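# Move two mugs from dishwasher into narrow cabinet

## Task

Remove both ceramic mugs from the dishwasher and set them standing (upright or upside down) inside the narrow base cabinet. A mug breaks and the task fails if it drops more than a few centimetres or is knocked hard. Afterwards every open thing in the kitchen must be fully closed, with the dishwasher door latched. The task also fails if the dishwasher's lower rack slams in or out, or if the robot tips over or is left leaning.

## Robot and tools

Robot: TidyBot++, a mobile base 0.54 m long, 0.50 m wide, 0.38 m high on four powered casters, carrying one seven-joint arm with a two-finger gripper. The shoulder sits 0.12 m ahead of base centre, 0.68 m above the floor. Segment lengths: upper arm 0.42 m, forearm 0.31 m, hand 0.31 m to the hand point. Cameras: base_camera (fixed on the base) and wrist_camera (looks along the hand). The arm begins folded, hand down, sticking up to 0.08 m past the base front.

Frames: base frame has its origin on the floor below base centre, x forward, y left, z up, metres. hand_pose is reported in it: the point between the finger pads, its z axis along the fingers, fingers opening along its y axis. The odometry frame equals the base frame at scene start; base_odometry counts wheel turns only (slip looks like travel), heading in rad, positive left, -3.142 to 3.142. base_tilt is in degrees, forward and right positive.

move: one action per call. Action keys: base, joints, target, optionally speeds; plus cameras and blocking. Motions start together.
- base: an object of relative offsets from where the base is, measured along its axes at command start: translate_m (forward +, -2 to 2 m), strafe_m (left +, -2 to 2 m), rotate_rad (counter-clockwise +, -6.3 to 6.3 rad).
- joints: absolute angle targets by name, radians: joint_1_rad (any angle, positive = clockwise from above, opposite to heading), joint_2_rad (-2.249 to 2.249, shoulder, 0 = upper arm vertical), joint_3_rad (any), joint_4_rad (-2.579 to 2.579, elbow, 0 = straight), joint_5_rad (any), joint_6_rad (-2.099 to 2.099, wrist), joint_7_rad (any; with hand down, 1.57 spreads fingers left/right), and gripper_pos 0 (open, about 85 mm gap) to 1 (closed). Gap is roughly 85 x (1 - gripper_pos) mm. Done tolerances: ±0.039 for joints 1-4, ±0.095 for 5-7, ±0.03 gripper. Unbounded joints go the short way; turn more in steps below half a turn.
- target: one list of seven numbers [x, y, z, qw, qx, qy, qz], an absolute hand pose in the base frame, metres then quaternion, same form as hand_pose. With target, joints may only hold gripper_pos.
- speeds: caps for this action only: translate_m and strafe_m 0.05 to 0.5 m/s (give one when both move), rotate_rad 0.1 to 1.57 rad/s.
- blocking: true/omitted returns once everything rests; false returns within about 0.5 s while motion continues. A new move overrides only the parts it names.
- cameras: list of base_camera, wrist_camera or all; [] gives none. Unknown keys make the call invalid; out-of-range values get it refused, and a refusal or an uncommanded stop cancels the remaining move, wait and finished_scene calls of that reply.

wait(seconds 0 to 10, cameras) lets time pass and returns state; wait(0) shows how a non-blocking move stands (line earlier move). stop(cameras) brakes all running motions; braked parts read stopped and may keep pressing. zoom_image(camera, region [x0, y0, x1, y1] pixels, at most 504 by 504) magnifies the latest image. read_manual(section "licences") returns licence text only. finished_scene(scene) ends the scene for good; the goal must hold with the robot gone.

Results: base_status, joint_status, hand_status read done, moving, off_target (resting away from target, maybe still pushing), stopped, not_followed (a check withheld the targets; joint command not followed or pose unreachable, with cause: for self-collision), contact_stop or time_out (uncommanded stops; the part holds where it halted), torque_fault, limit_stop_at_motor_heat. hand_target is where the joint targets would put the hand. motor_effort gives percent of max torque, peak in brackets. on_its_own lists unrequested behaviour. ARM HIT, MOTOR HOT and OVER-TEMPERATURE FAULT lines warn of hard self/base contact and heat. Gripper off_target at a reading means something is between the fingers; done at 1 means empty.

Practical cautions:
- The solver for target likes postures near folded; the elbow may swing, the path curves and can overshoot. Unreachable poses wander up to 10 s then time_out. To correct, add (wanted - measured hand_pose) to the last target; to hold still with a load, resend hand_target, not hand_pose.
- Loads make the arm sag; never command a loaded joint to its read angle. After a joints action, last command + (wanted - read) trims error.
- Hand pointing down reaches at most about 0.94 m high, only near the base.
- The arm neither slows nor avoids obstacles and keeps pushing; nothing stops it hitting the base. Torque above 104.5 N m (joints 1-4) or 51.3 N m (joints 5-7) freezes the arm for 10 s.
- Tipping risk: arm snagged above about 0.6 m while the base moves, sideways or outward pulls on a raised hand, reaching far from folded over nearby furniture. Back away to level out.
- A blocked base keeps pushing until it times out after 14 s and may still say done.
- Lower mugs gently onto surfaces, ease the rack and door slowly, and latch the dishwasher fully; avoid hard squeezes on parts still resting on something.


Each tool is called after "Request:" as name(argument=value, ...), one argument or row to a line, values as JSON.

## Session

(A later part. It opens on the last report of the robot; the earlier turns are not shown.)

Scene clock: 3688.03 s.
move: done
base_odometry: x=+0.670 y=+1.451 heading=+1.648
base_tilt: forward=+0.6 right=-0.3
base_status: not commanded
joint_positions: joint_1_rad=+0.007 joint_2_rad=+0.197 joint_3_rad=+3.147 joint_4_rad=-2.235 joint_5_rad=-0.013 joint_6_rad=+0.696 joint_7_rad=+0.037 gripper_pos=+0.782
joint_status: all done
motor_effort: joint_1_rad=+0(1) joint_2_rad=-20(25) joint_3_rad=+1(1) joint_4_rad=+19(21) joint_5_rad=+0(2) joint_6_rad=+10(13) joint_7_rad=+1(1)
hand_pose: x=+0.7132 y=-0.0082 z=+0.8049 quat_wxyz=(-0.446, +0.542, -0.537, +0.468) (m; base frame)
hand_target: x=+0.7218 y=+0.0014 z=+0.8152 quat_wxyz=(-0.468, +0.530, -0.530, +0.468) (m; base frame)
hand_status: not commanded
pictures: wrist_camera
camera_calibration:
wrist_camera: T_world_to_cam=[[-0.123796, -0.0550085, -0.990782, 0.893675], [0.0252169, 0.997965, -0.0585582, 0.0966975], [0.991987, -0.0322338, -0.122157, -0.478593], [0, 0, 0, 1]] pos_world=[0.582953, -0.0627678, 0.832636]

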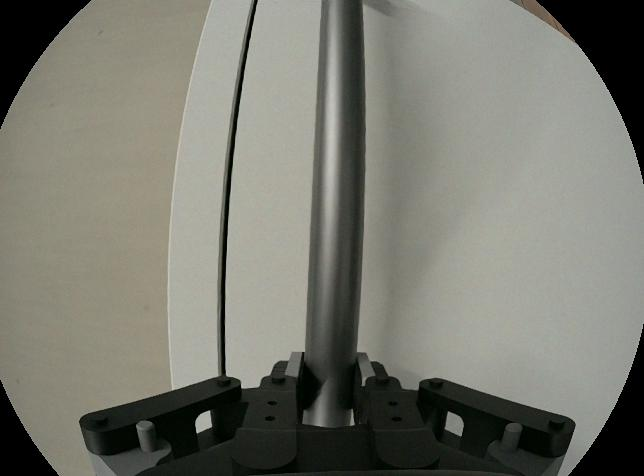

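Request:
move(
  base={"translate_m": -0.01},
  speeds={"translate_m": 0.05},
  cameras=["wrist_camera"],
)

Scene clock: 3693.20 s.
move: done
base_odometry: x=+0.670 y=+1.441 heading=+1.648
base_tilt: forward=+0.5 right=-0.3
base_status: done
joint_positions: joint_1_rad=+0.007 joint_2_rad=+0.217 joint_3_rad=+3.146 joint_4_rad=-2.212 joint_5_rad=-0.013 joint_6_rad=+0.696 joint_7_rad=+0.037 gripper_pos=+0.782
joint_status: not commanded
motor_effort: joint_1_rad=+0(2) joint_2_rad=-24(28) joint_3_rad=+1(2) joint_4_rad=+14(18) joint_5_rad=-1(3) joint_6_rad=+9(10) joint_7_rad=+1(1)
hand_pose: x=+0.7224 y=-0.0081 z=+0.8051 quat_wxyz=(-0.447, +0.541, -0.536, +0.469) (m; base frame)
hand_target: x=+0.7218 y=+0.0014 z=+0.8152 quat_wxyz=(-0.468, +0.530, -0.530, +0.468) (m; base frame)
hand_status: not commanded
pictures: wrist_camera
camera_calibration:
wrist_camera: T_world_to_cam=[[-0.119978, -0.0551565, -0.991243, 0.892619], [0.0250259, 0.99797, -0.0585599, 0.0964676], [0.992461, -0.0318327, -0.118354, -0.490971], [0, 0, 0, 1]] pos_world=[0.59195, -0.0626669, 0.832344]

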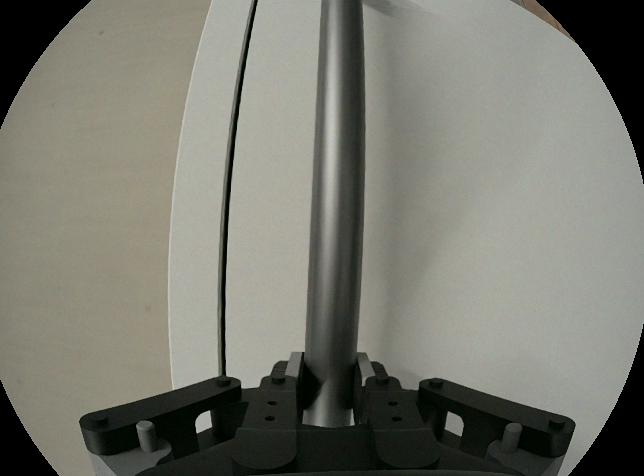

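Request:
move(
  base={"translate_m": -0.01},
  speeds={"translate_m": 0.05},
  cameras=["wrist_camera"],
)

Request:
move(
  base={"translate_m": -0.008},
  speeds={"translate_m": 0.05},
  cameras=["wrist_camera"],
)

Scene clock: 3697.53 s.
move: done
base_odometry: x=+0.671 y=+1.431 heading=+1.649
base_tilt: forward=+0.6 right=-0.4
base_status: done
joint_positions: joint_1_rad=+0.007 joint_2_rad=+0.236 joint_3_rad=+3.146 joint_4_rad=-2.189 joint_5_rad=-0.013 joint_6_rad=+0.697 joint_7_rad=+0.037 gripper_pos=+0.783
joint_status: not commanded
motor_effort: joint_1_rad=+0(2) joint_2_rad=-29(33) joint_3_rad=+1(2) joint_4_rad=+10(13) joint_5_rad=-1(2) joint_6_rad=+8(10) joint_7_rad=+1(1)
hand_pose: x=+0.7313 y=-0.0080 z=+0.8053 quat_wxyz=(-0.448, +0.540, -0.535, +0.470) (m; base frame)
hand_target: x=+0.7218 y=+0.0014 z=+0.8152 quat_wxyz=(-0.468, +0.530, -0.530, +0.468) (m; base frame)
hand_status: not commanded
pictures: wrist_camera
camera_calibration:
wrist_camera: T_world_to_cam=[[-0.115972, -0.0552939, -0.991712, 0.891272], [0.0250467, 0.997969, -0.0585717, 0.0962187], [0.992937, -0.0316318, -0.114351, -0.503449], [0, 0, 0, 1]] pos_world=[0.600845, -0.0626664, 0.831951]

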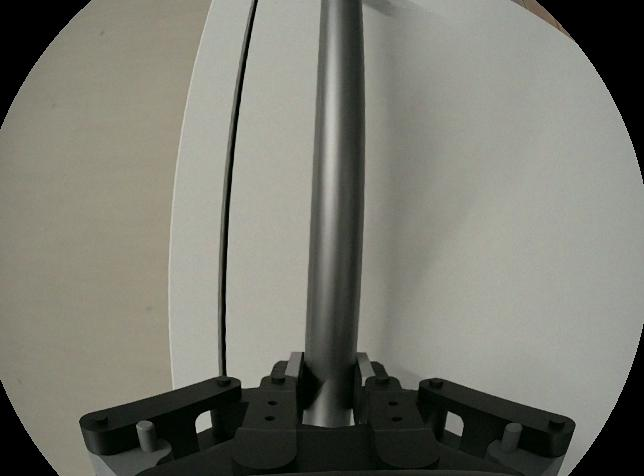

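Scene clock: 3698.23 s.
move: done
base_odometry: x=+0.671 y=+1.424 heading=+1.649
base_tilt: forward=+0.6 right=-0.4
base_status: done
joint_positions: joint_1_rad=+0.007 joint_2_rad=+0.250 joint_3_rad=+3.146 joint_4_rad=-2.171 joint_5_rad=-0.013 joint_6_rad=+0.697 joint_7_rad=+0.037 gripper_pos=+0.783
joint_status: not commanded
motor_effort: joint_1_rad=-1(1) joint_2_rad=-33(38) joint_3_rad=+0(1) joint_4_rad=+7(10) joint_5_rad=-1(2) joint_6_rad=+9(9) joint_7_rad=+1(1)
hand_pose: x=+0.7382 y=-0.0080 z=+0.8055 quat_wxyz=(-0.449, +0.539, -0.534, +0.471) (m; base frame)
hand_target: x=+0.7218 y=+0.0014 z=+0.8152 quat_wxyz=(-0.468, +0.530, -0.530, +0.468) (m; base frame)
hand_status: not commanded
pictures: wrist_camera
camera_calibration:
wrist_camera: T_world_to_cam=[[-0.112465, -0.0553064, -0.992115, 0.890072], [0.0250543, 0.997975, -0.0584731, 0.0959506], [0.99334, -0.0314329, -0.110852, -0.513363], [0, 0, 0, 1]] pos_world=[0.607642, -0.062666, 0.831758]

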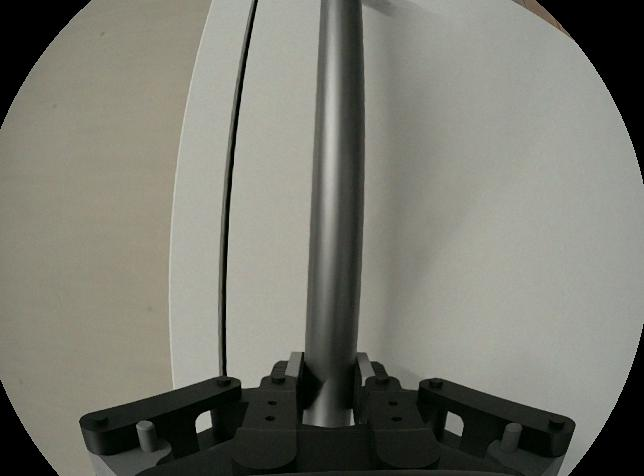

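Request:
move(
  base={"translate_m": 0.02},
  speeds={"translate_m": 0.05},
  cameras=[],
)

Request:
move(
  joints={"gripper_pos": 0.42},
  cameras=[],
)

Request:
move(
  base={"translate_m": -0.25},
  speeds={"translate_m": 0.2},
  cameras=["base_camera", "wrist_camera"],
)

Scene clock: 3702.70 s.
move: done
base_odometry: x=+0.670 y=+1.444 heading=+1.649
base_tilt: forward=+0.5 right=-0.4
base_status: done
joint_positions: joint_1_rad=+0.007 joint_2_rad=+0.210 joint_3_rad=+3.147 joint_4_rad=-2.221 joint_5_rad=-0.013 joint_6_rad=+0.697 joint_7_rad=+0.037 gripper_pos=+0.783
joint_status: not commanded
motor_effort: joint_1_rad=-3(5) joint_2_rad=-22(34) joint_3_rad=-2(4) joint_4_rad=+16(18) joint_5_rad=+0(2) joint_6_rad=+9(9) joint_7_rad=+1(1)
hand_pose: x=+0.7189 y=-0.0082 z=+0.8049 quat_wxyz=(-0.446, +0.541, -0.537, +0.469) (m; base frame)
hand_target: x=+0.7218 y=+0.0014 z=+0.8152 quat_wxyz=(-0.468, +0.530, -0.530, +0.468) (m; base frame)
hand_status: not commanded
pictures: none
No camera images: "cameras" was empty.

Scene clock: 3703.43 s.
move: done
base_odometry: x=+0.670 y=+1.444 heading=+1.649
base_tilt: forward=+0.6 right=-0.3
base_status: not commanded
joint_positions: joint_1_rad=+0.007 joint_2_rad=+0.210 joint_3_rad=+3.147 joint_4_rad=-2.221 joint_5_rad=-0.013 joint_6_rad=+0.697 joint_7_rad=+0.035 gripper_pos=+0.420
joint_status: all done
motor_effort: joint_1_rad=-1(3) joint_2_rad=-23(24) joint_3_rad=+0(1) joint_4_rad=+16(17) joint_5_rad=-1(2) joint_6_rad=+8(10) joint_7_rad=+0(1)
hand_pose: x=+0.7190 y=-0.0082 z=+0.8050 quat_wxyz=(-0.447, +0.541, -0.537, +0.469) (m; base frame)
hand_target: x=+0.7218 y=+0.0014 z=+0.8152 quat_wxyz=(-0.468, +0.530, -0.530, +0.468) (m; base frame)
hand_status: not commanded
pictures: none
No camera images: "cameras" was empty.

Scene clock: 3705.47 s.
move: done
base_odometry: x=+0.689 y=+1.194 heading=+1.649
base_tilt: forward=+0.5 right=-0.3
base_status: done
joint_positions: joint_1_rad=+0.007 joint_2_rad=+0.210 joint_3_rad=+3.147 joint_4_rad=-2.221 joint_5_rad=-0.013 joint_6_rad=+0.697 joint_7_rad=+0.035 gripper_pos=+0.420
joint_status: not commanded
motor_effort: joint_1_rad=-1(3) joint_2_rad=-23(25) joint_3_rad=+0(1) joint_4_rad=+16(18) joint_5_rad=-2(3) joint_6_rad=+9(10) joint_7_rad=+0(1)
hand_pose: x=+0.7190 y=-0.0082 z=+0.8050 quat_wxyz=(-0.447, +0.541, -0.537, +0.469) (m; base frame)
hand_target: x=+0.7218 y=+0.0014 z=+0.8152 quat_wxyz=(-0.468, +0.530, -0.530, +0.468) (m; base frame)
hand_status: not commanded
pictures: base_camera, wrist_camera
camera_calibration:
wrist_camera: T_world_to_cam=[[-0.120953, -0.0529685, -0.991244, 0.89281], [0.0256521, 0.998075, -0.0564636, 0.0945435], [0.992327, -0.0322569, -0.119361, -0.486721], [0, 0, 0, 1]] pos_world=[0.588549, -0.0627708, 0.832235]

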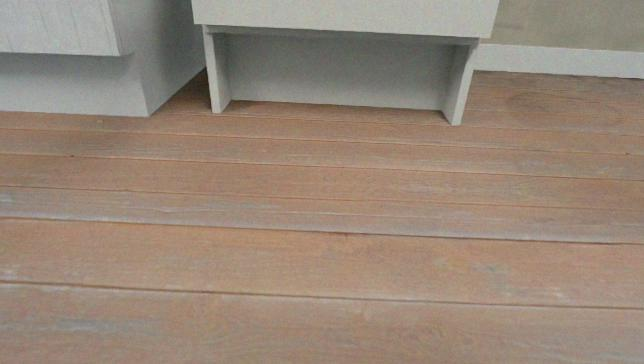

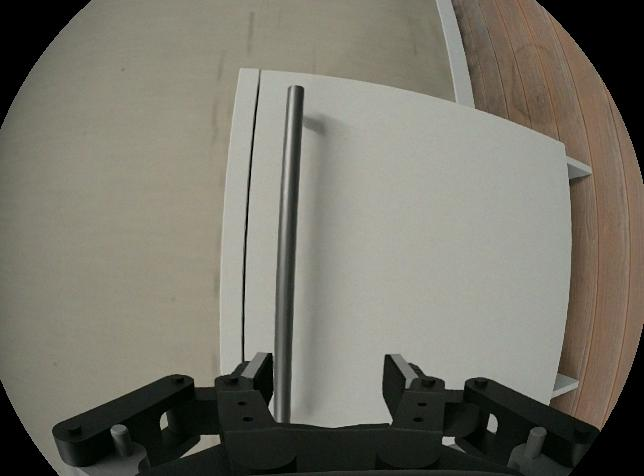

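Request:
move(
  cameras=["base_camera", "wrist_camera"],
)

Scene clock: 3722.93 s.
base_odometry: x=+0.689 y=+1.194 heading=+1.649
base_tilt: forward=+0.5 right=-0.3
base_status: done
joint_positions: joint_1_rad=+0.007 joint_2_rad=+0.210 joint_3_rad=+3.147 joint_4_rad=-2.221 joint_5_rad=-0.013 joint_6_rad=+0.697 joint_7_rad=+0.035 gripper_pos=+0.420
joint_status: not commanded
motor_effort: joint_1_rad=-1(3) joint_2_rad=-23(25) joint_3_rad=+0(1) joint_4_rad=+16(18) joint_5_rad=-1(3) joint_6_rad=+10(10) joint_7_rad=+0(1)
hand_pose: x=+0.7190 y=-0.0082 z=+0.8050 quat_wxyz=(-0.447, +0.541, -0.537, +0.469) (m; base frame)
hand_target: x=+0.7218 y=+0.0014 z=+0.8152 quat_wxyz=(-0.468, +0.530, -0.530, +0.468) (m; base frame)
hand_status: not commanded
pictures: base_camera, wrist_camera
camera_calibration:
wrist_camera: T_world_to_cam=[[-0.120953, -0.0529685, -0.991244, 0.89281], [0.0256521, 0.998075, -0.0564636, 0.0945435], [0.992327, -0.0322569, -0.119361, -0.486721], [0, 0, 0, 1]] pos_world=[0.588549, -0.0627708, 0.832235]

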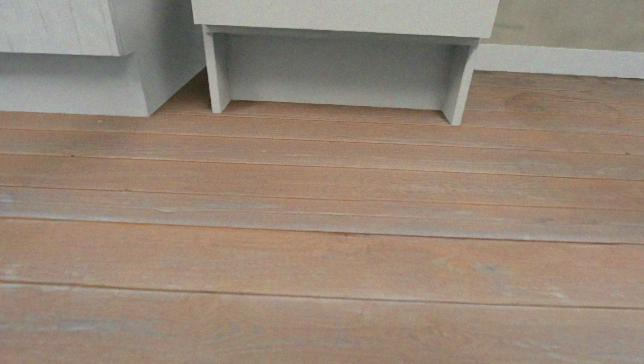

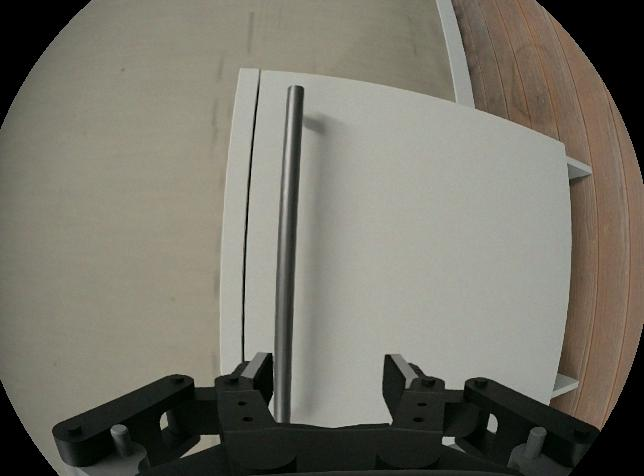

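Request:
move(
  base={"translate_m": -0.35},
  joints={"joint_2_rad": 0.41, "joint_4_rad": -2.222, "joint_6_rad": 0.97, "joint_7_rad": 1.571, "gripper_pos": 0.95},
  cameras=["base_camera", "wrist_camera"],
)

Request:
move(
  base={"rotate_rad": 0.75},
  cameras=["base_camera", "wrist_camera"],
)

Scene clock: 3735.77 s.
move: done
base_odometry: x=+0.716 y=+0.845 heading=+1.649
base_tilt: forward=+0.6 right=-0.3
base_status: done
joint_positions: joint_1_rad=+0.007 joint_2_rad=+0.383 joint_3_rad=+3.147 joint_4_rad=-2.222 joint_5_rad=-0.013 joint_6_rad=+0.911 joint_7_rad=+1.528 gripper_pos=+0.950
joint_status: all done
motor_effort: joint_1_rad=-1(2) joint_2_rad=-27(27) joint_3_rad=+0(1) joint_4_rad=+14(17) joint_5_rad=-3(3) joint_6_rad=+8(10) joint_7_rad=+1(1)
hand_pose: x=+0.7458 y=-0.0089 z=+0.7638 quat_wxyz=(-0.008, +0.749, -0.026, +0.662) (m; base frame)
hand_target: x=+0.7501 y=+0.0014 z=+0.7649 quat_wxyz=(+0.000, +0.739, +0.000, +0.674) (m; base frame)
hand_status: not commanded
pictures: base_camera, wrist_camera
camera_calibration:
wrist_camera: T_world_to_cam=[[0.0168557, -0.999571, -0.0239542, 0.00511553], [-0.108182, 0.0219938, -0.993888, 0.899366], [0.993988, 0.0193441, -0.107765, -0.527866], [0, 0, 0, 1]] pos_world=[0.621902, -0.004456, 0.837105]

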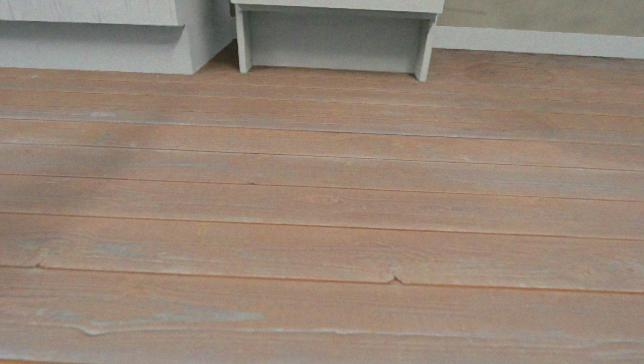

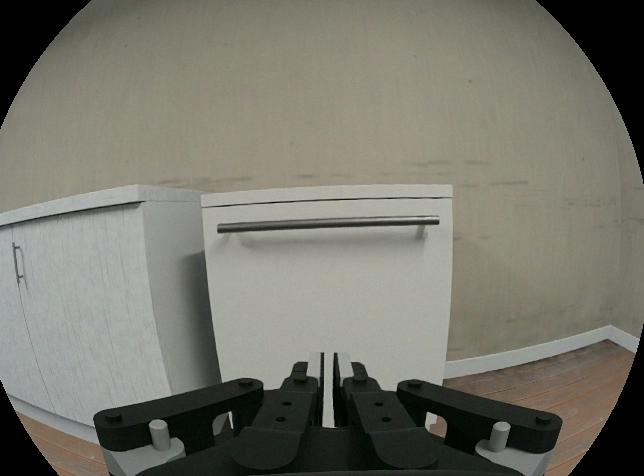

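Scene clock: 3737.53 s.
move: done
base_odometry: x=+0.716 y=+0.845 heading=+2.399
base_tilt: forward=+0.6 right=-0.3
base_status: done
joint_positions: joint_1_rad=-0.001 joint_2_rad=+0.384 joint_3_rad=+3.141 joint_4_rad=-2.222 joint_5_rad=-0.013 joint_6_rad=+0.912 joint_7_rad=+1.528 gripper_pos=+0.950
joint_status: not commanded
motor_effort: joint_1_rad=-1(4) joint_2_rad=-26(28) joint_3_rad=+0(3) joint_4_rad=+14(14) joint_5_rad=-1(3) joint_6_rad=+9(10) joint_7_rad=+0(1)
hand_pose: x=+0.7459 y=-0.0008 z=+0.7630 quat_wxyz=(-0.014, +0.749, -0.022, +0.662) (m; base frame)
hand_target: x=+0.7501 y=+0.0014 z=+0.7649 quat_wxyz=(+0.000, +0.739, +0.000, +0.674) (m; base frame)
hand_status: not commanded
pictures: base_camera, wrist_camera
camera_calibration:
wrist_camera: T_world_to_cam=[[0.0301013, -0.999211, -0.0259236, 0.00482147], [-0.109001, 0.0224992, -0.993787, 0.898976], [0.993586, 0.0327399, -0.108238, -0.527627], [0, 0, 0, 1]] pos_world=[0.622087, 0.0018659, 0.836407]

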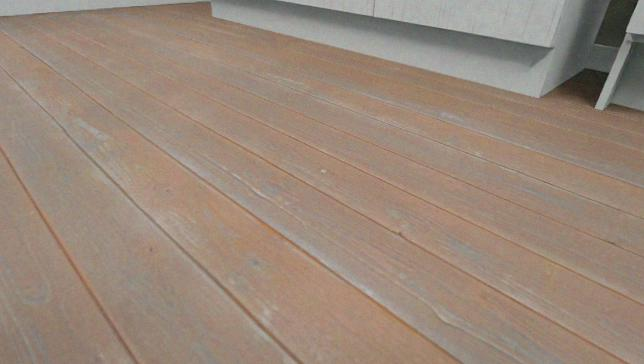

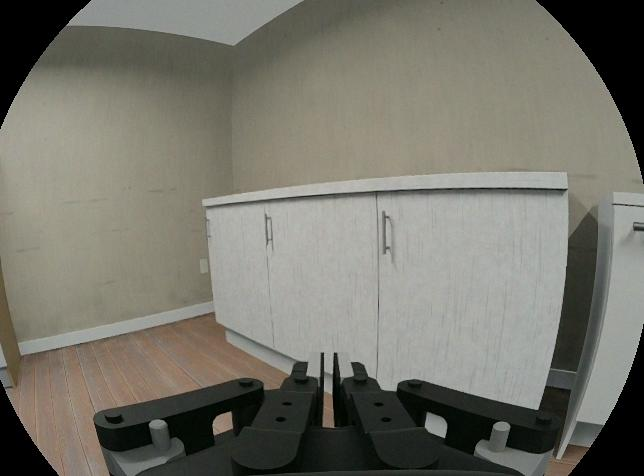

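Request:
zoom_image(
  camera="wrist_camera",
  region=[190, 160, 420, 330],
)

Request:
zoom_image(
  camera="wrist_camera",
  region=[340, 160, 600, 360],
)

Scaled by 2.191.

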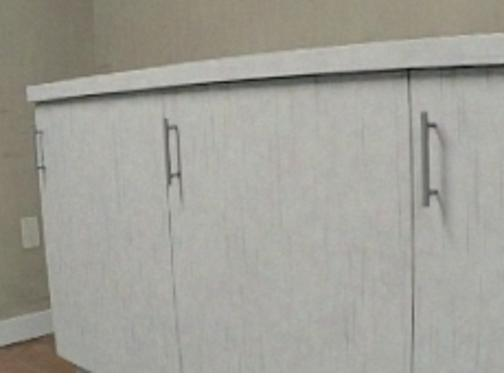

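Scaled by 1.938.

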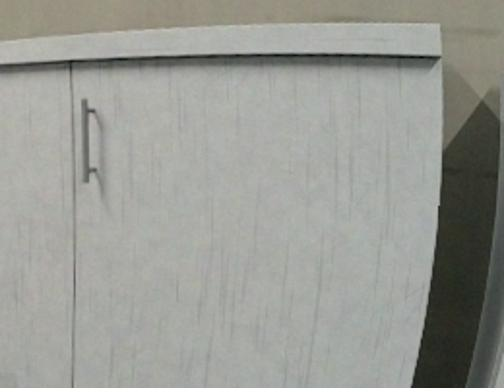

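Request:
move(
  base={"translate_m": 1.003, "strafe_m": 0.42, "rotate_rad": -0.744},
  cameras=["base_camera", "wrist_camera"],
)

Scene clock: 3754.60 s.
move: done
base_odometry: x=-0.307 y=+1.214 heading=+1.654
base_tilt: forward=+0.6 right=-0.4
base_status: done
joint_positions: joint_1_rad=+0.002 joint_2_rad=+0.387 joint_3_rad=+3.144 joint_4_rad=-2.222 joint_5_rad=-0.013 joint_6_rad=+0.914 joint_7_rad=+1.528 gripper_pos=+0.950
joint_status: not commanded
motor_effort: joint_1_rad=-1(4) joint_2_rad=-26(28) joint_3_rad=+0(3) joint_4_rad=+14(15) joint_5_rad=-1(2) joint_6_rad=+8(10) joint_7_rad=+0(1)
hand_pose: x=+0.7462 y=-0.0045 z=+0.7619 quat_wxyz=(-0.011, +0.749, -0.024, +0.662) (m; base frame)
hand_target: x=+0.7501 y=+0.0014 z=+0.7649 quat_wxyz=(+0.000, +0.739, +0.000, +0.674) (m; base frame)
hand_status: not commanded
pictures: base_camera, wrist_camera
camera_calibration:
wrist_camera: T_world_to_cam=[[0.0240766, -0.999403, -0.0247775, 0.00476908], [-0.109648, 0.0219953, -0.993727, 0.898439], [0.993679, 0.0266423, -0.109053, -0.527433], [0, 0, 0, 1]] pos_world=[0.622497, -0.000943155, 0.835404]

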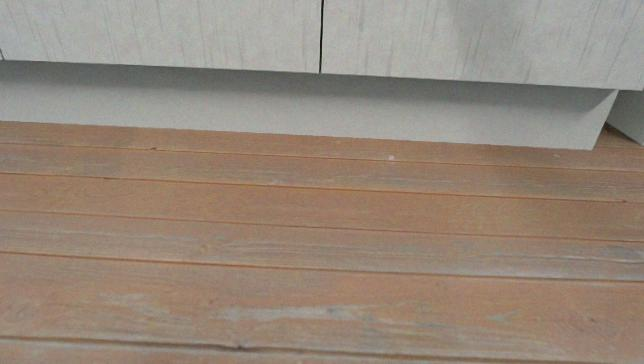

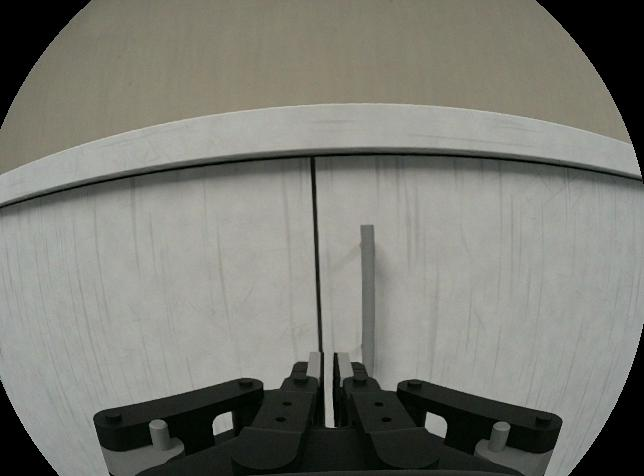

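Request:
zoom_image(
  camera="base_camera",
  region=[220, 20, 420, 140],
)

Request:
zoom_image(
  camera="wrist_camera",
  region=[230, 120, 430, 260],
)

Scaled by 2.520.

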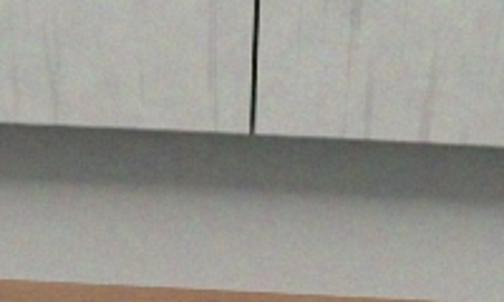

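Scaled by 2.520.

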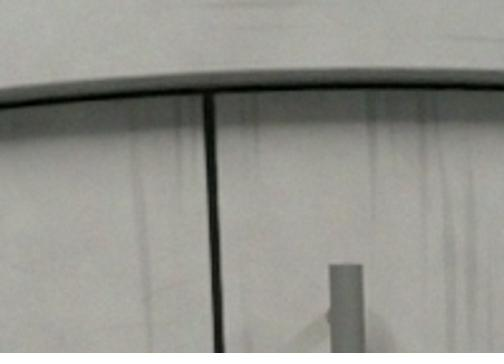

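Request:
zoom_image(
  camera="base_camera",
  region=[0, 20, 160, 140],
)

Request:
zoom_image(
  camera="base_camera",
  region=[484, 40, 644, 160],
)

Scaled by 3.150.

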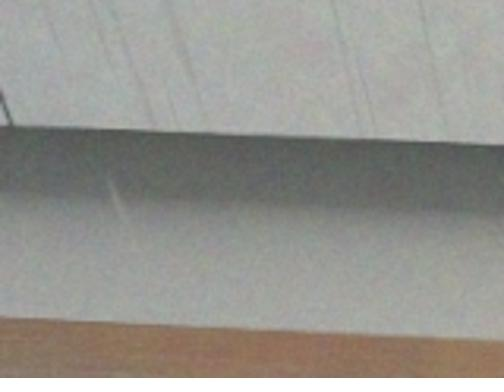

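Scaled by 3.150.

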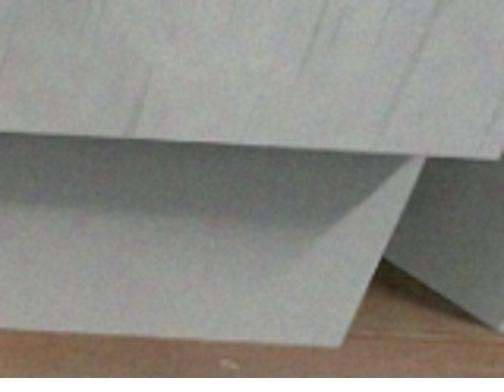

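Request:
move(
  base={"strafe_m": 0.53},
  cameras=["base_camera", "wrist_camera"],
)

Scene clock: 3824.80 s.
move: done
base_odometry: x=-0.835 y=+1.170 heading=+1.654
base_tilt: forward=+0.5 right=-0.3
base_status: done
joint_positions: joint_1_rad=+0.001 joint_2_rad=+0.387 joint_3_rad=+3.143 joint_4_rad=-2.222 joint_5_rad=-0.013 joint_6_rad=+0.914 joint_7_rad=+1.528 gripper_pos=+0.950
joint_status: not commanded
motor_effort: joint_1_rad=-1(4) joint_2_rad=-26(27) joint_3_rad=+0(2) joint_4_rad=+14(14) joint_5_rad=-1(3) joint_6_rad=+9(10) joint_7_rad=+0(1)
hand_pose: x=+0.7462 y=-0.0033 z=+0.7619 quat_wxyz=(-0.012, +0.749, -0.023, +0.662) (m; base frame)
hand_target: x=+0.7501 y=+0.0014 z=+0.7649 quat_wxyz=(+0.000, +0.739, +0.000, +0.674) (m; base frame)
hand_status: not commanded
pictures: base_camera, wrist_camera
camera_calibration:
wrist_camera: T_world_to_cam=[[0.0260629, -0.999348, -0.0249971, 0.00461906], [-0.109692, 0.0219956, -0.993722, 0.898443], [0.993624, 0.0286412, -0.109047, -0.527426], [0, 0, 0, 1]] pos_world=[0.622494, -0.0000396504, 0.835404]

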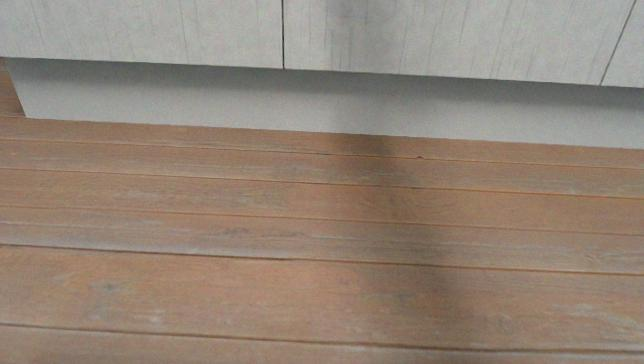

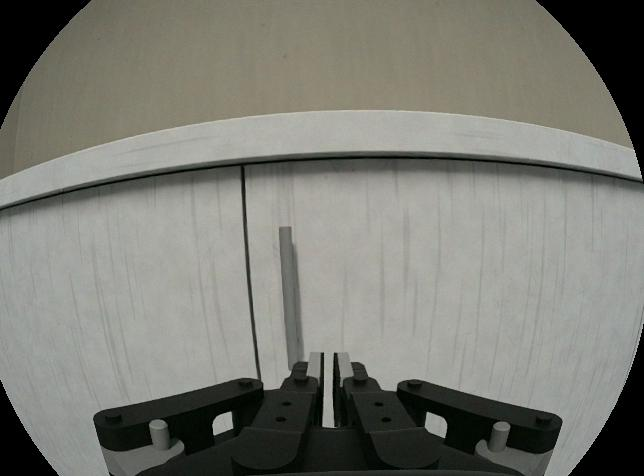

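Request:
zoom_image(
  camera="base_camera",
  region=[204, 20, 364, 120],
)

Request:
zoom_image(
  camera="wrist_camera",
  region=[170, 130, 330, 250],
)

Request:
zoom_image(
  camera="base_camera",
  region=[524, 30, 644, 120],
)

Scaled by 3.150.

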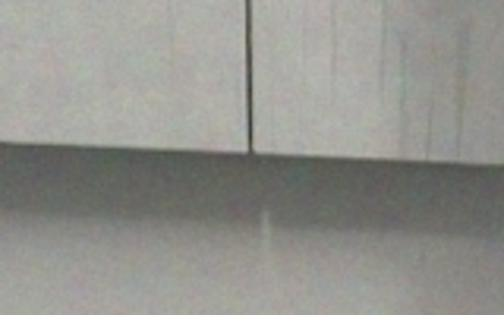

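Scaled by 3.150.

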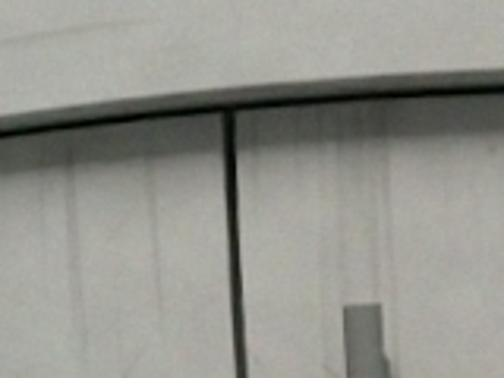

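Scaled by 4.200.

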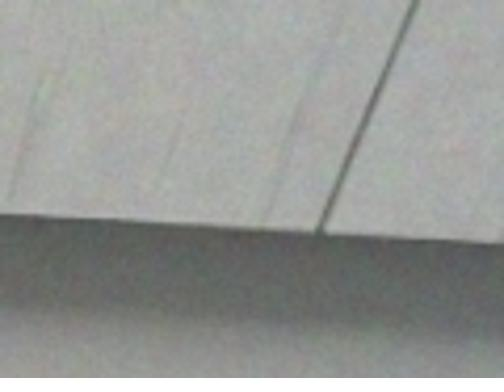

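Request:
zoom_image(
  camera="base_camera",
  region=[0, 20, 120, 130],
)

Request:
move(
  base={"strafe_m": 0.5},
  cameras=["base_camera", "wrist_camera"],
)

Scaled by 4.200.

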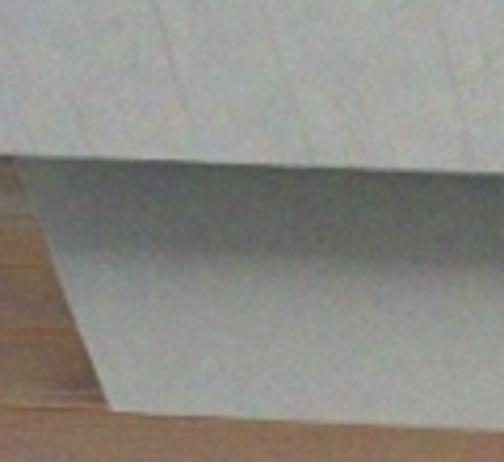

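Scene clock: 3833.53 s.
move: done
base_odometry: x=-1.334 y=+1.129 heading=+1.654
base_tilt: forward=+0.5 right=-0.3
base_status: done
joint_positions: joint_1_rad=-0.001 joint_2_rad=+0.387 joint_3_rad=+3.142 joint_4_rad=-2.222 joint_5_rad=-0.013 joint_6_rad=+0.914 joint_7_rad=+1.528 gripper_pos=+0.950
joint_status: not commanded
motor_effort: joint_1_rad=-1(3) joint_2_rad=-27(28) joint_3_rad=+0(2) joint_4_rad=+14(14) joint_5_rad=-1(3) joint_6_rad=+9(11) joint_7_rad=+0(1)
hand_pose: x=+0.7462 y=-0.0017 z=+0.7619 quat_wxyz=(-0.013, +0.749, -0.022, +0.662) (m; base frame)
hand_target: x=+0.7501 y=+0.0014 z=+0.7649 quat_wxyz=(+0.000, +0.739, +0.000, +0.674) (m; base frame)
hand_status: not commanded
pictures: base_camera, wrist_camera
camera_calibration:
wrist_camera: T_world_to_cam=[[0.0285389, -0.999271, -0.0253686, 0.00459136], [-0.10966, 0.0220959, -0.993723, 0.898398], [0.993559, 0.0311417, -0.10895, -0.527501], [0, 0, 0, 1]] pos_world=[0.622491, 0.00116441, 0.835405]

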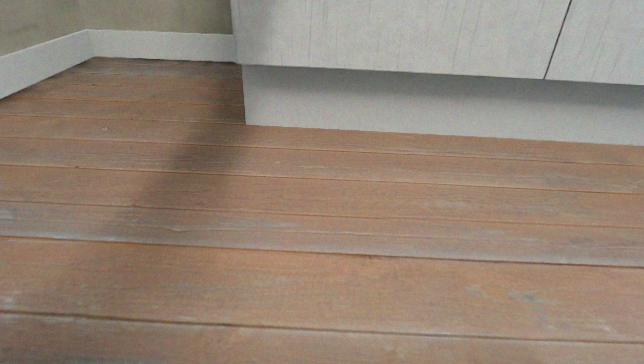

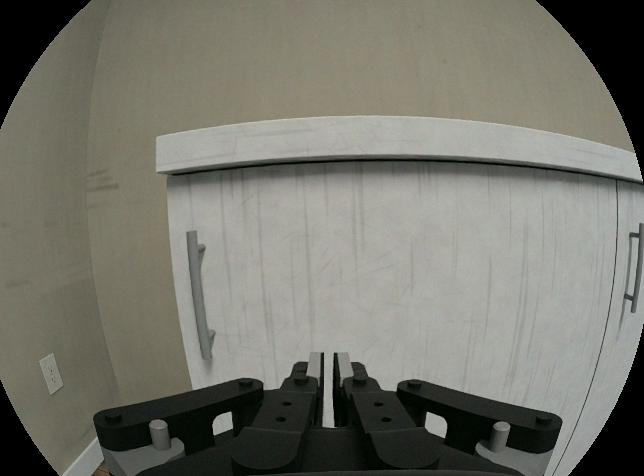

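Request:
zoom_image(
  camera="base_camera",
  region=[214, 0, 334, 100],
)

Request:
zoom_image(
  camera="wrist_camera",
  region=[140, 120, 290, 260],
)

Request:
zoom_image(
  camera="wrist_camera",
  region=[140, 240, 290, 400],
)

Scaled by 4.200.

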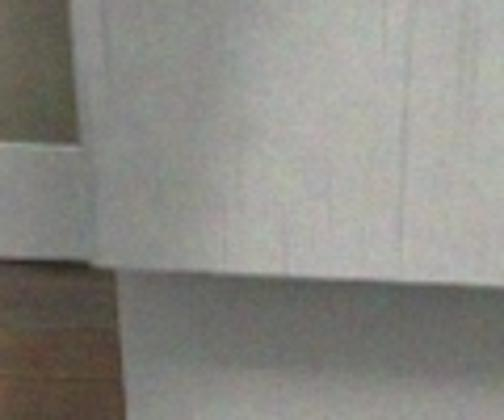

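Scaled by 3.360.

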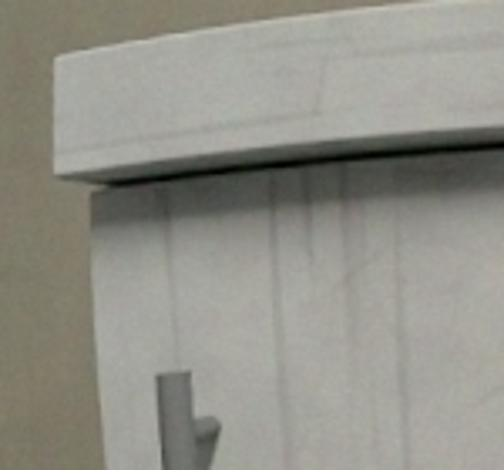

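Scaled by 3.150.

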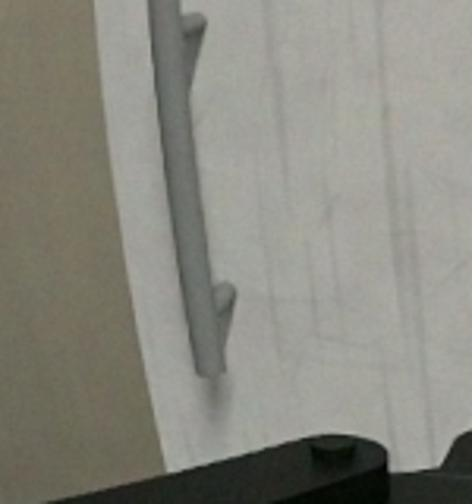

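Request:
zoom_image(
  camera="base_camera",
  region=[220, 0, 280, 76],
)

Request:
zoom_image(
  camera="wrist_camera",
  region=[150, 130, 210, 190],
)

Scaled by 6.632.

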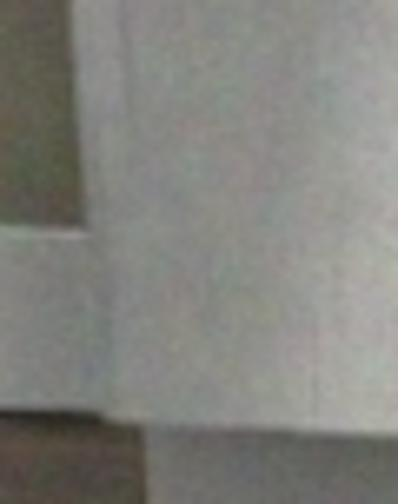

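Scaled by 8.400.

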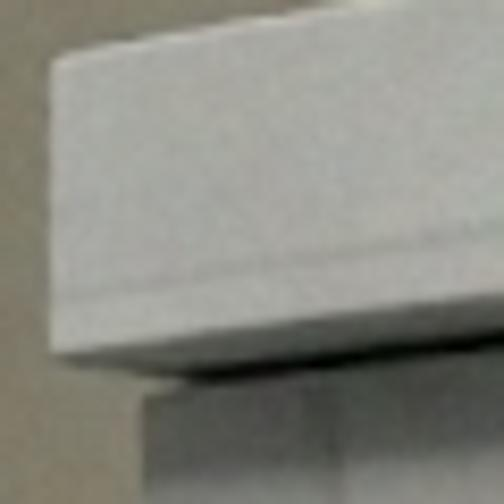

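Request:
move(
  base={"translate_m": 0.08},
  speeds={"translate_m": 0.1},
  cameras=["base_camera", "wrist_camera"],
)

Request:
zoom_image(
  camera="wrist_camera",
  region=[120, 100, 280, 260],
)

Request:
move(
  base={"translate_m": 0.03},
  speeds={"translate_m": 0.05},
  cameras=["wrist_camera"],
)

Scene clock: 3857.47 s.
move: done
base_odometry: x=-1.340 y=+1.209 heading=+1.654
base_tilt: forward=+0.6 right=-0.3
base_status: done
joint_positions: joint_1_rad=-0.001 joint_2_rad=+0.390 joint_3_rad=+3.142 joint_4_rad=-2.223 joint_5_rad=-0.013 joint_6_rad=+0.915 joint_7_rad=+1.528 gripper_pos=+0.950
joint_status: not commanded
motor_effort: joint_1_rad=-1(2) joint_2_rad=-27(28) joint_3_rad=+0(1) joint_4_rad=+14(15) joint_5_rad=-2(2) joint_6_rad=+9(10) joint_7_rad=+0(1)
hand_pose: x=+0.7464 y=-0.0017 z=+0.7605 quat_wxyz=(-0.013, +0.750, -0.022, +0.661) (m; base frame)
hand_target: x=+0.7501 y=+0.0014 z=+0.7649 quat_wxyz=(+0.000, +0.739, +0.000, +0.674) (m; base frame)
hand_status: not commanded
pictures: base_camera, wrist_camera
camera_calibration:
wrist_camera: T_world_to_cam=[[0.0284902, -0.999271, -0.0254226, 0.00462751], [-0.111559, 0.0220955, -0.993512, 0.898241], [0.993349, 0.0311415, -0.110848, -0.526221], [0, 0, 0, 1]] pos_world=[0.622797, 0.00116441, 0.834201]

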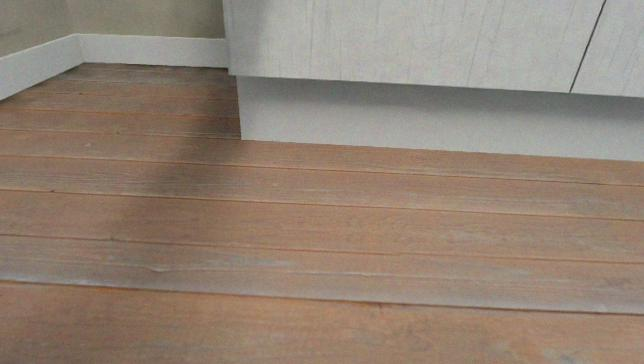

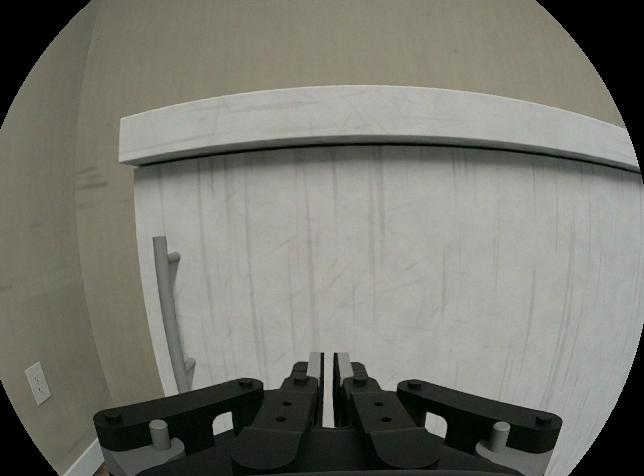

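Scaled by 3.150.

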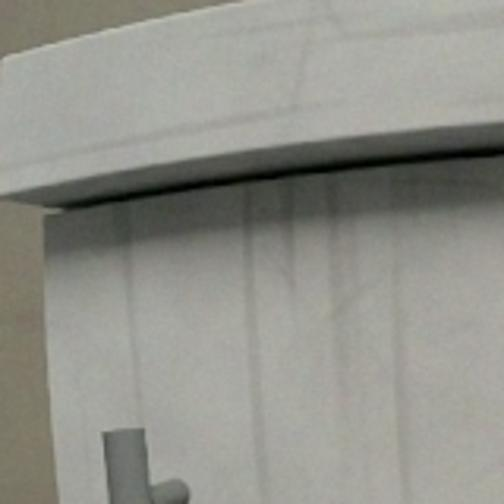

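Scene clock: 3858.57 s.
move: done
base_odometry: x=-1.343 y=+1.239 heading=+1.654
base_tilt: forward=+0.5 right=-0.3
base_status: done
joint_positions: joint_1_rad=-0.001 joint_2_rad=+0.390 joint_3_rad=+3.142 joint_4_rad=-2.223 joint_5_rad=-0.013 joint_6_rad=+0.915 joint_7_rad=+1.528 gripper_pos=+0.950
joint_status: not commanded
motor_effort: joint_1_rad=-1(2) joint_2_rad=-27(29) joint_3_rad=+0(1) joint_4_rad=+14(15) joint_5_rad=-2(2) joint_6_rad=+8(10) joint_7_rad=+0(0)
hand_pose: x=+0.7464 y=-0.0017 z=+0.7600 quat_wxyz=(-0.013, +0.750, -0.022, +0.661) (m; base frame)
hand_target: x=+0.7501 y=+0.0014 z=+0.7649 quat_wxyz=(+0.000, +0.739, +0.000, +0.674) (m; base frame)
hand_status: not commanded
pictures: wrist_camera
camera_calibration:
wrist_camera: T_world_to_cam=[[0.0284726, -0.999271, -0.0254436, 0.00464283], [-0.112261, 0.0220962, -0.993433, 0.898225], [0.993271, 0.031142, -0.11155, -0.525733], [0, 0, 0, 1]] pos_world=[0.622899, 0.00116441, 0.833799]

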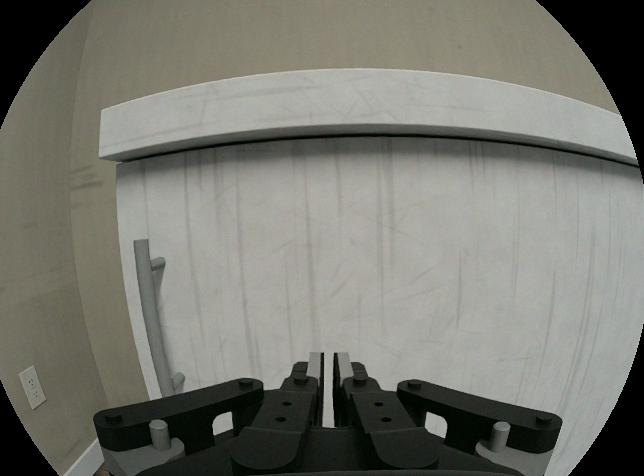

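Request:
move(
  base={"translate_m": 0.03},
  speeds={"translate_m": 0.05},
  cameras=["wrist_camera"],
)

Request:
move(
  base={"translate_m": 0.03},
  speeds={"translate_m": 0.05},
  cameras=["wrist_camera"],
)

Scene clock: 3865.60 s.
move: done
base_odometry: x=-1.346 y=+1.269 heading=+1.655
base_tilt: forward=+0.6 right=-0.3
base_status: done
joint_positions: joint_1_rad=-0.001 joint_2_rad=+0.391 joint_3_rad=+3.142 joint_4_rad=-2.223 joint_5_rad=-0.013 joint_6_rad=+0.916 joint_7_rad=+1.528 gripper_pos=+0.950
joint_status: not commanded
motor_effort: joint_1_rad=-1(2) joint_2_rad=-26(29) joint_3_rad=+0(1) joint_4_rad=+13(15) joint_5_rad=-1(2) joint_6_rad=+9(10) joint_7_rad=+0(0)
hand_pose: x=+0.7465 y=-0.0017 z=+0.7596 quat_wxyz=(-0.013, +0.750, -0.022, +0.660) (m; base frame)
hand_target: x=+0.7501 y=+0.0014 z=+0.7649 quat_wxyz=(+0.000, +0.739, +0.000, +0.674) (m; base frame)
hand_status: not commanded
pictures: wrist_camera
camera_calibration:
wrist_camera: T_world_to_cam=[[0.0284559, -0.999271, -0.0254618, 0.00465786], [-0.112854, 0.0220976, -0.993366, 0.89825], [0.993204, 0.0311405, -0.112143, -0.525332], [0, 0, 0, 1]] pos_world=[0.623, 0.0011644, 0.833498]

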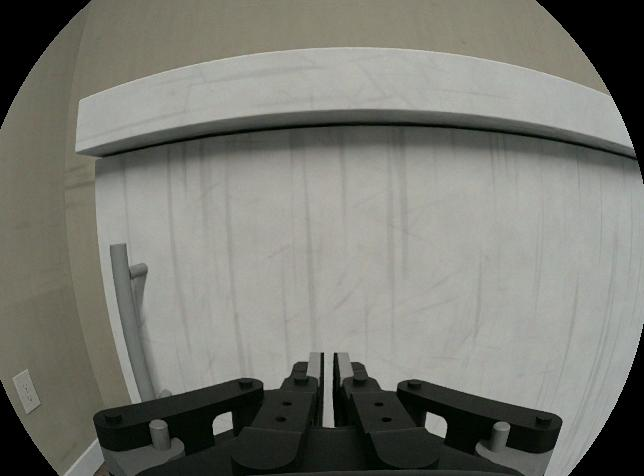

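Scene clock: 3866.70 s.
move: done
base_odometry: x=-1.349 y=+1.299 heading=+1.655
base_tilt: forward=+0.6 right=-0.4
base_status: done
joint_positions: joint_1_rad=-0.001 joint_2_rad=+0.392 joint_3_rad=+3.142 joint_4_rad=-2.223 joint_5_rad=-0.013 joint_6_rad=+0.916 joint_7_rad=+1.528 gripper_pos=+0.950
joint_status: not commanded
motor_effort: joint_1_rad=-1(2) joint_2_rad=-27(28) joint_3_rad=+0(1) joint_4_rad=+14(15) joint_5_rad=+0(2) joint_6_rad=+9(10) joint_7_rad=+0(0)
hand_pose: x=+0.7466 y=-0.0017 z=+0.7592 quat_wxyz=(-0.013, +0.751, -0.022, +0.660) (m; base frame)
hand_target: x=+0.7501 y=+0.0014 z=+0.7649 quat_wxyz=(+0.000, +0.739, +0.000, +0.674) (m; base frame)
hand_status: not commanded
pictures: wrist_camera
camera_calibration:
wrist_camera: T_world_to_cam=[[0.0284468, -0.999271, -0.0254717, 0.00466122], [-0.11326, 0.0220957, -0.99332, 0.898178], [0.993158, 0.0311417, -0.112549, -0.5251], [0, 0, 0, 1]] pos_world=[0.623102, 0.00116441, 0.833197]

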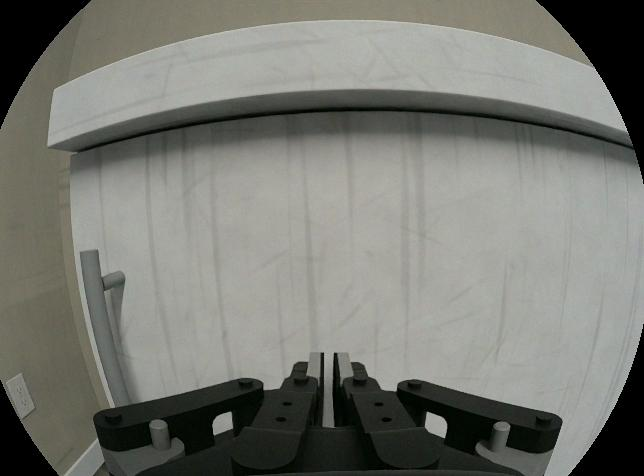

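Request:
move(
  base={"translate_m": 0.03},
  speeds={"translate_m": 0.05},
  cameras=["wrist_camera"],
)

Request:
move(
  base={"translate_m": 0.02},
  speeds={"translate_m": 0.05},
  cameras=["wrist_camera"],
)

Scene clock: 3870.77 s.
move: done
base_odometry: x=-1.351 y=+1.328 heading=+1.655
base_tilt: forward=+0.6 right=-0.3
base_status: done
joint_positions: joint_1_rad=-0.001 joint_2_rad=+0.370 joint_3_rad=+3.142 joint_4_rad=-2.263 joint_5_rad=-0.013 joint_6_rad=+0.928 joint_7_rad=+1.528 gripper_pos=+0.950
joint_status: not commanded
motor_effort: joint_1_rad=+0(2) joint_2_rad=-20(27) joint_3_rad=+1(2) joint_4_rad=+20(24) joint_5_rad=-2(2) joint_6_rad=+8(10) joint_7_rad=+0(1)
hand_pose: x=+0.7327 y=-0.0018 z=+0.7578 quat_wxyz=(-0.013, +0.753, -0.022, +0.658) (m; base frame)
hand_target: x=+0.7501 y=+0.0014 z=+0.7649 quat_wxyz=(+0.000, +0.739, +0.000, +0.674) (m; base frame)
hand_status: not commanded
pictures: wrist_camera
camera_calibration:
wrist_camera: T_world_to_cam=[[0.0282116, -0.999278, -0.0254375, 0.00513915], [-0.119451, 0.0218951, -0.992599, 0.899128], [0.992439, 0.0310413, -0.118747, -0.506292], [0, 0, 0, 1]] pos_world=[0.60972, 0.00116488, 0.832484]

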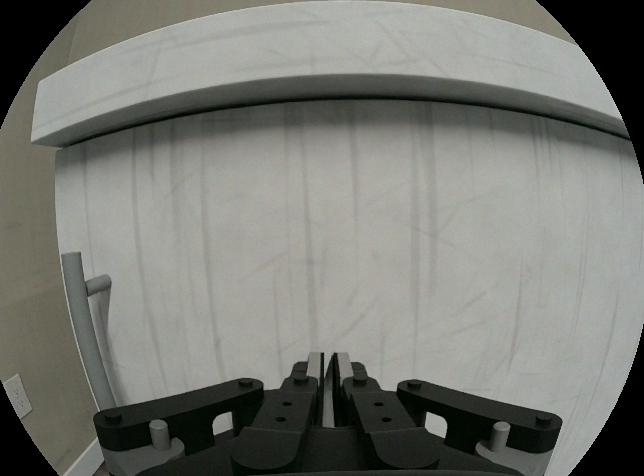

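Scene clock: 3871.70 s.
move: done
base_odometry: x=-1.353 y=+1.347 heading=+1.656
base_tilt: forward=+0.4 right=-0.3
base_status: done
joint_positions: joint_1_rad=-0.001 joint_2_rad=+0.336 joint_3_rad=+3.143 joint_4_rad=-2.314 joint_5_rad=-0.013 joint_6_rad=+0.936 joint_7_rad=+1.528 gripper_pos=+0.950
joint_status: not commanded
motor_effort: joint_1_rad=-1(3) joint_2_rad=-11(21) joint_3_rad=+0(2) joint_4_rad=+30(32) joint_5_rad=-1(1) joint_6_rad=+8(10) joint_7_rad=+0(1)
hand_pose: x=+0.7142 y=-0.0021 z=+0.7574 quat_wxyz=(-0.012, +0.756, -0.022, +0.655) (m; base frame)
hand_target: x=+0.7501 y=+0.0014 z=+0.7649 quat_wxyz=(+0.000, +0.739, +0.000, +0.674) (m; base frame)
hand_status: not commanded
pictures: wrist_camera
camera_calibration:
wrist_camera: T_world_to_cam=[[0.0273819, -0.999297, -0.0256192, 0.00610475], [-0.128533, 0.0218964, -0.991464, 0.902201], [0.991327, 0.0304411, -0.127843, -0.480218], [0, 0, 0, 1]] pos_world=[0.591848, 0.000963821, 0.833264]

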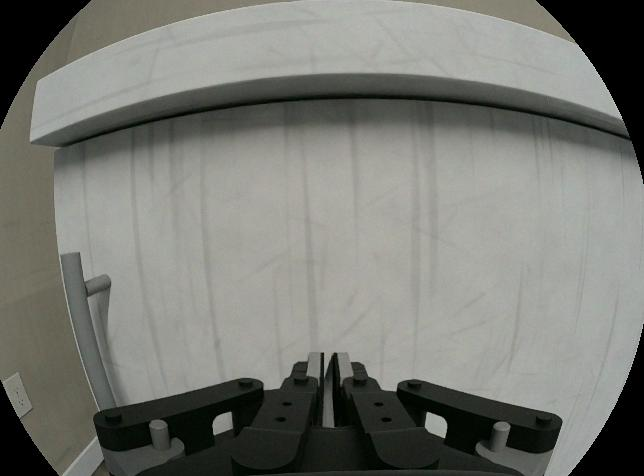

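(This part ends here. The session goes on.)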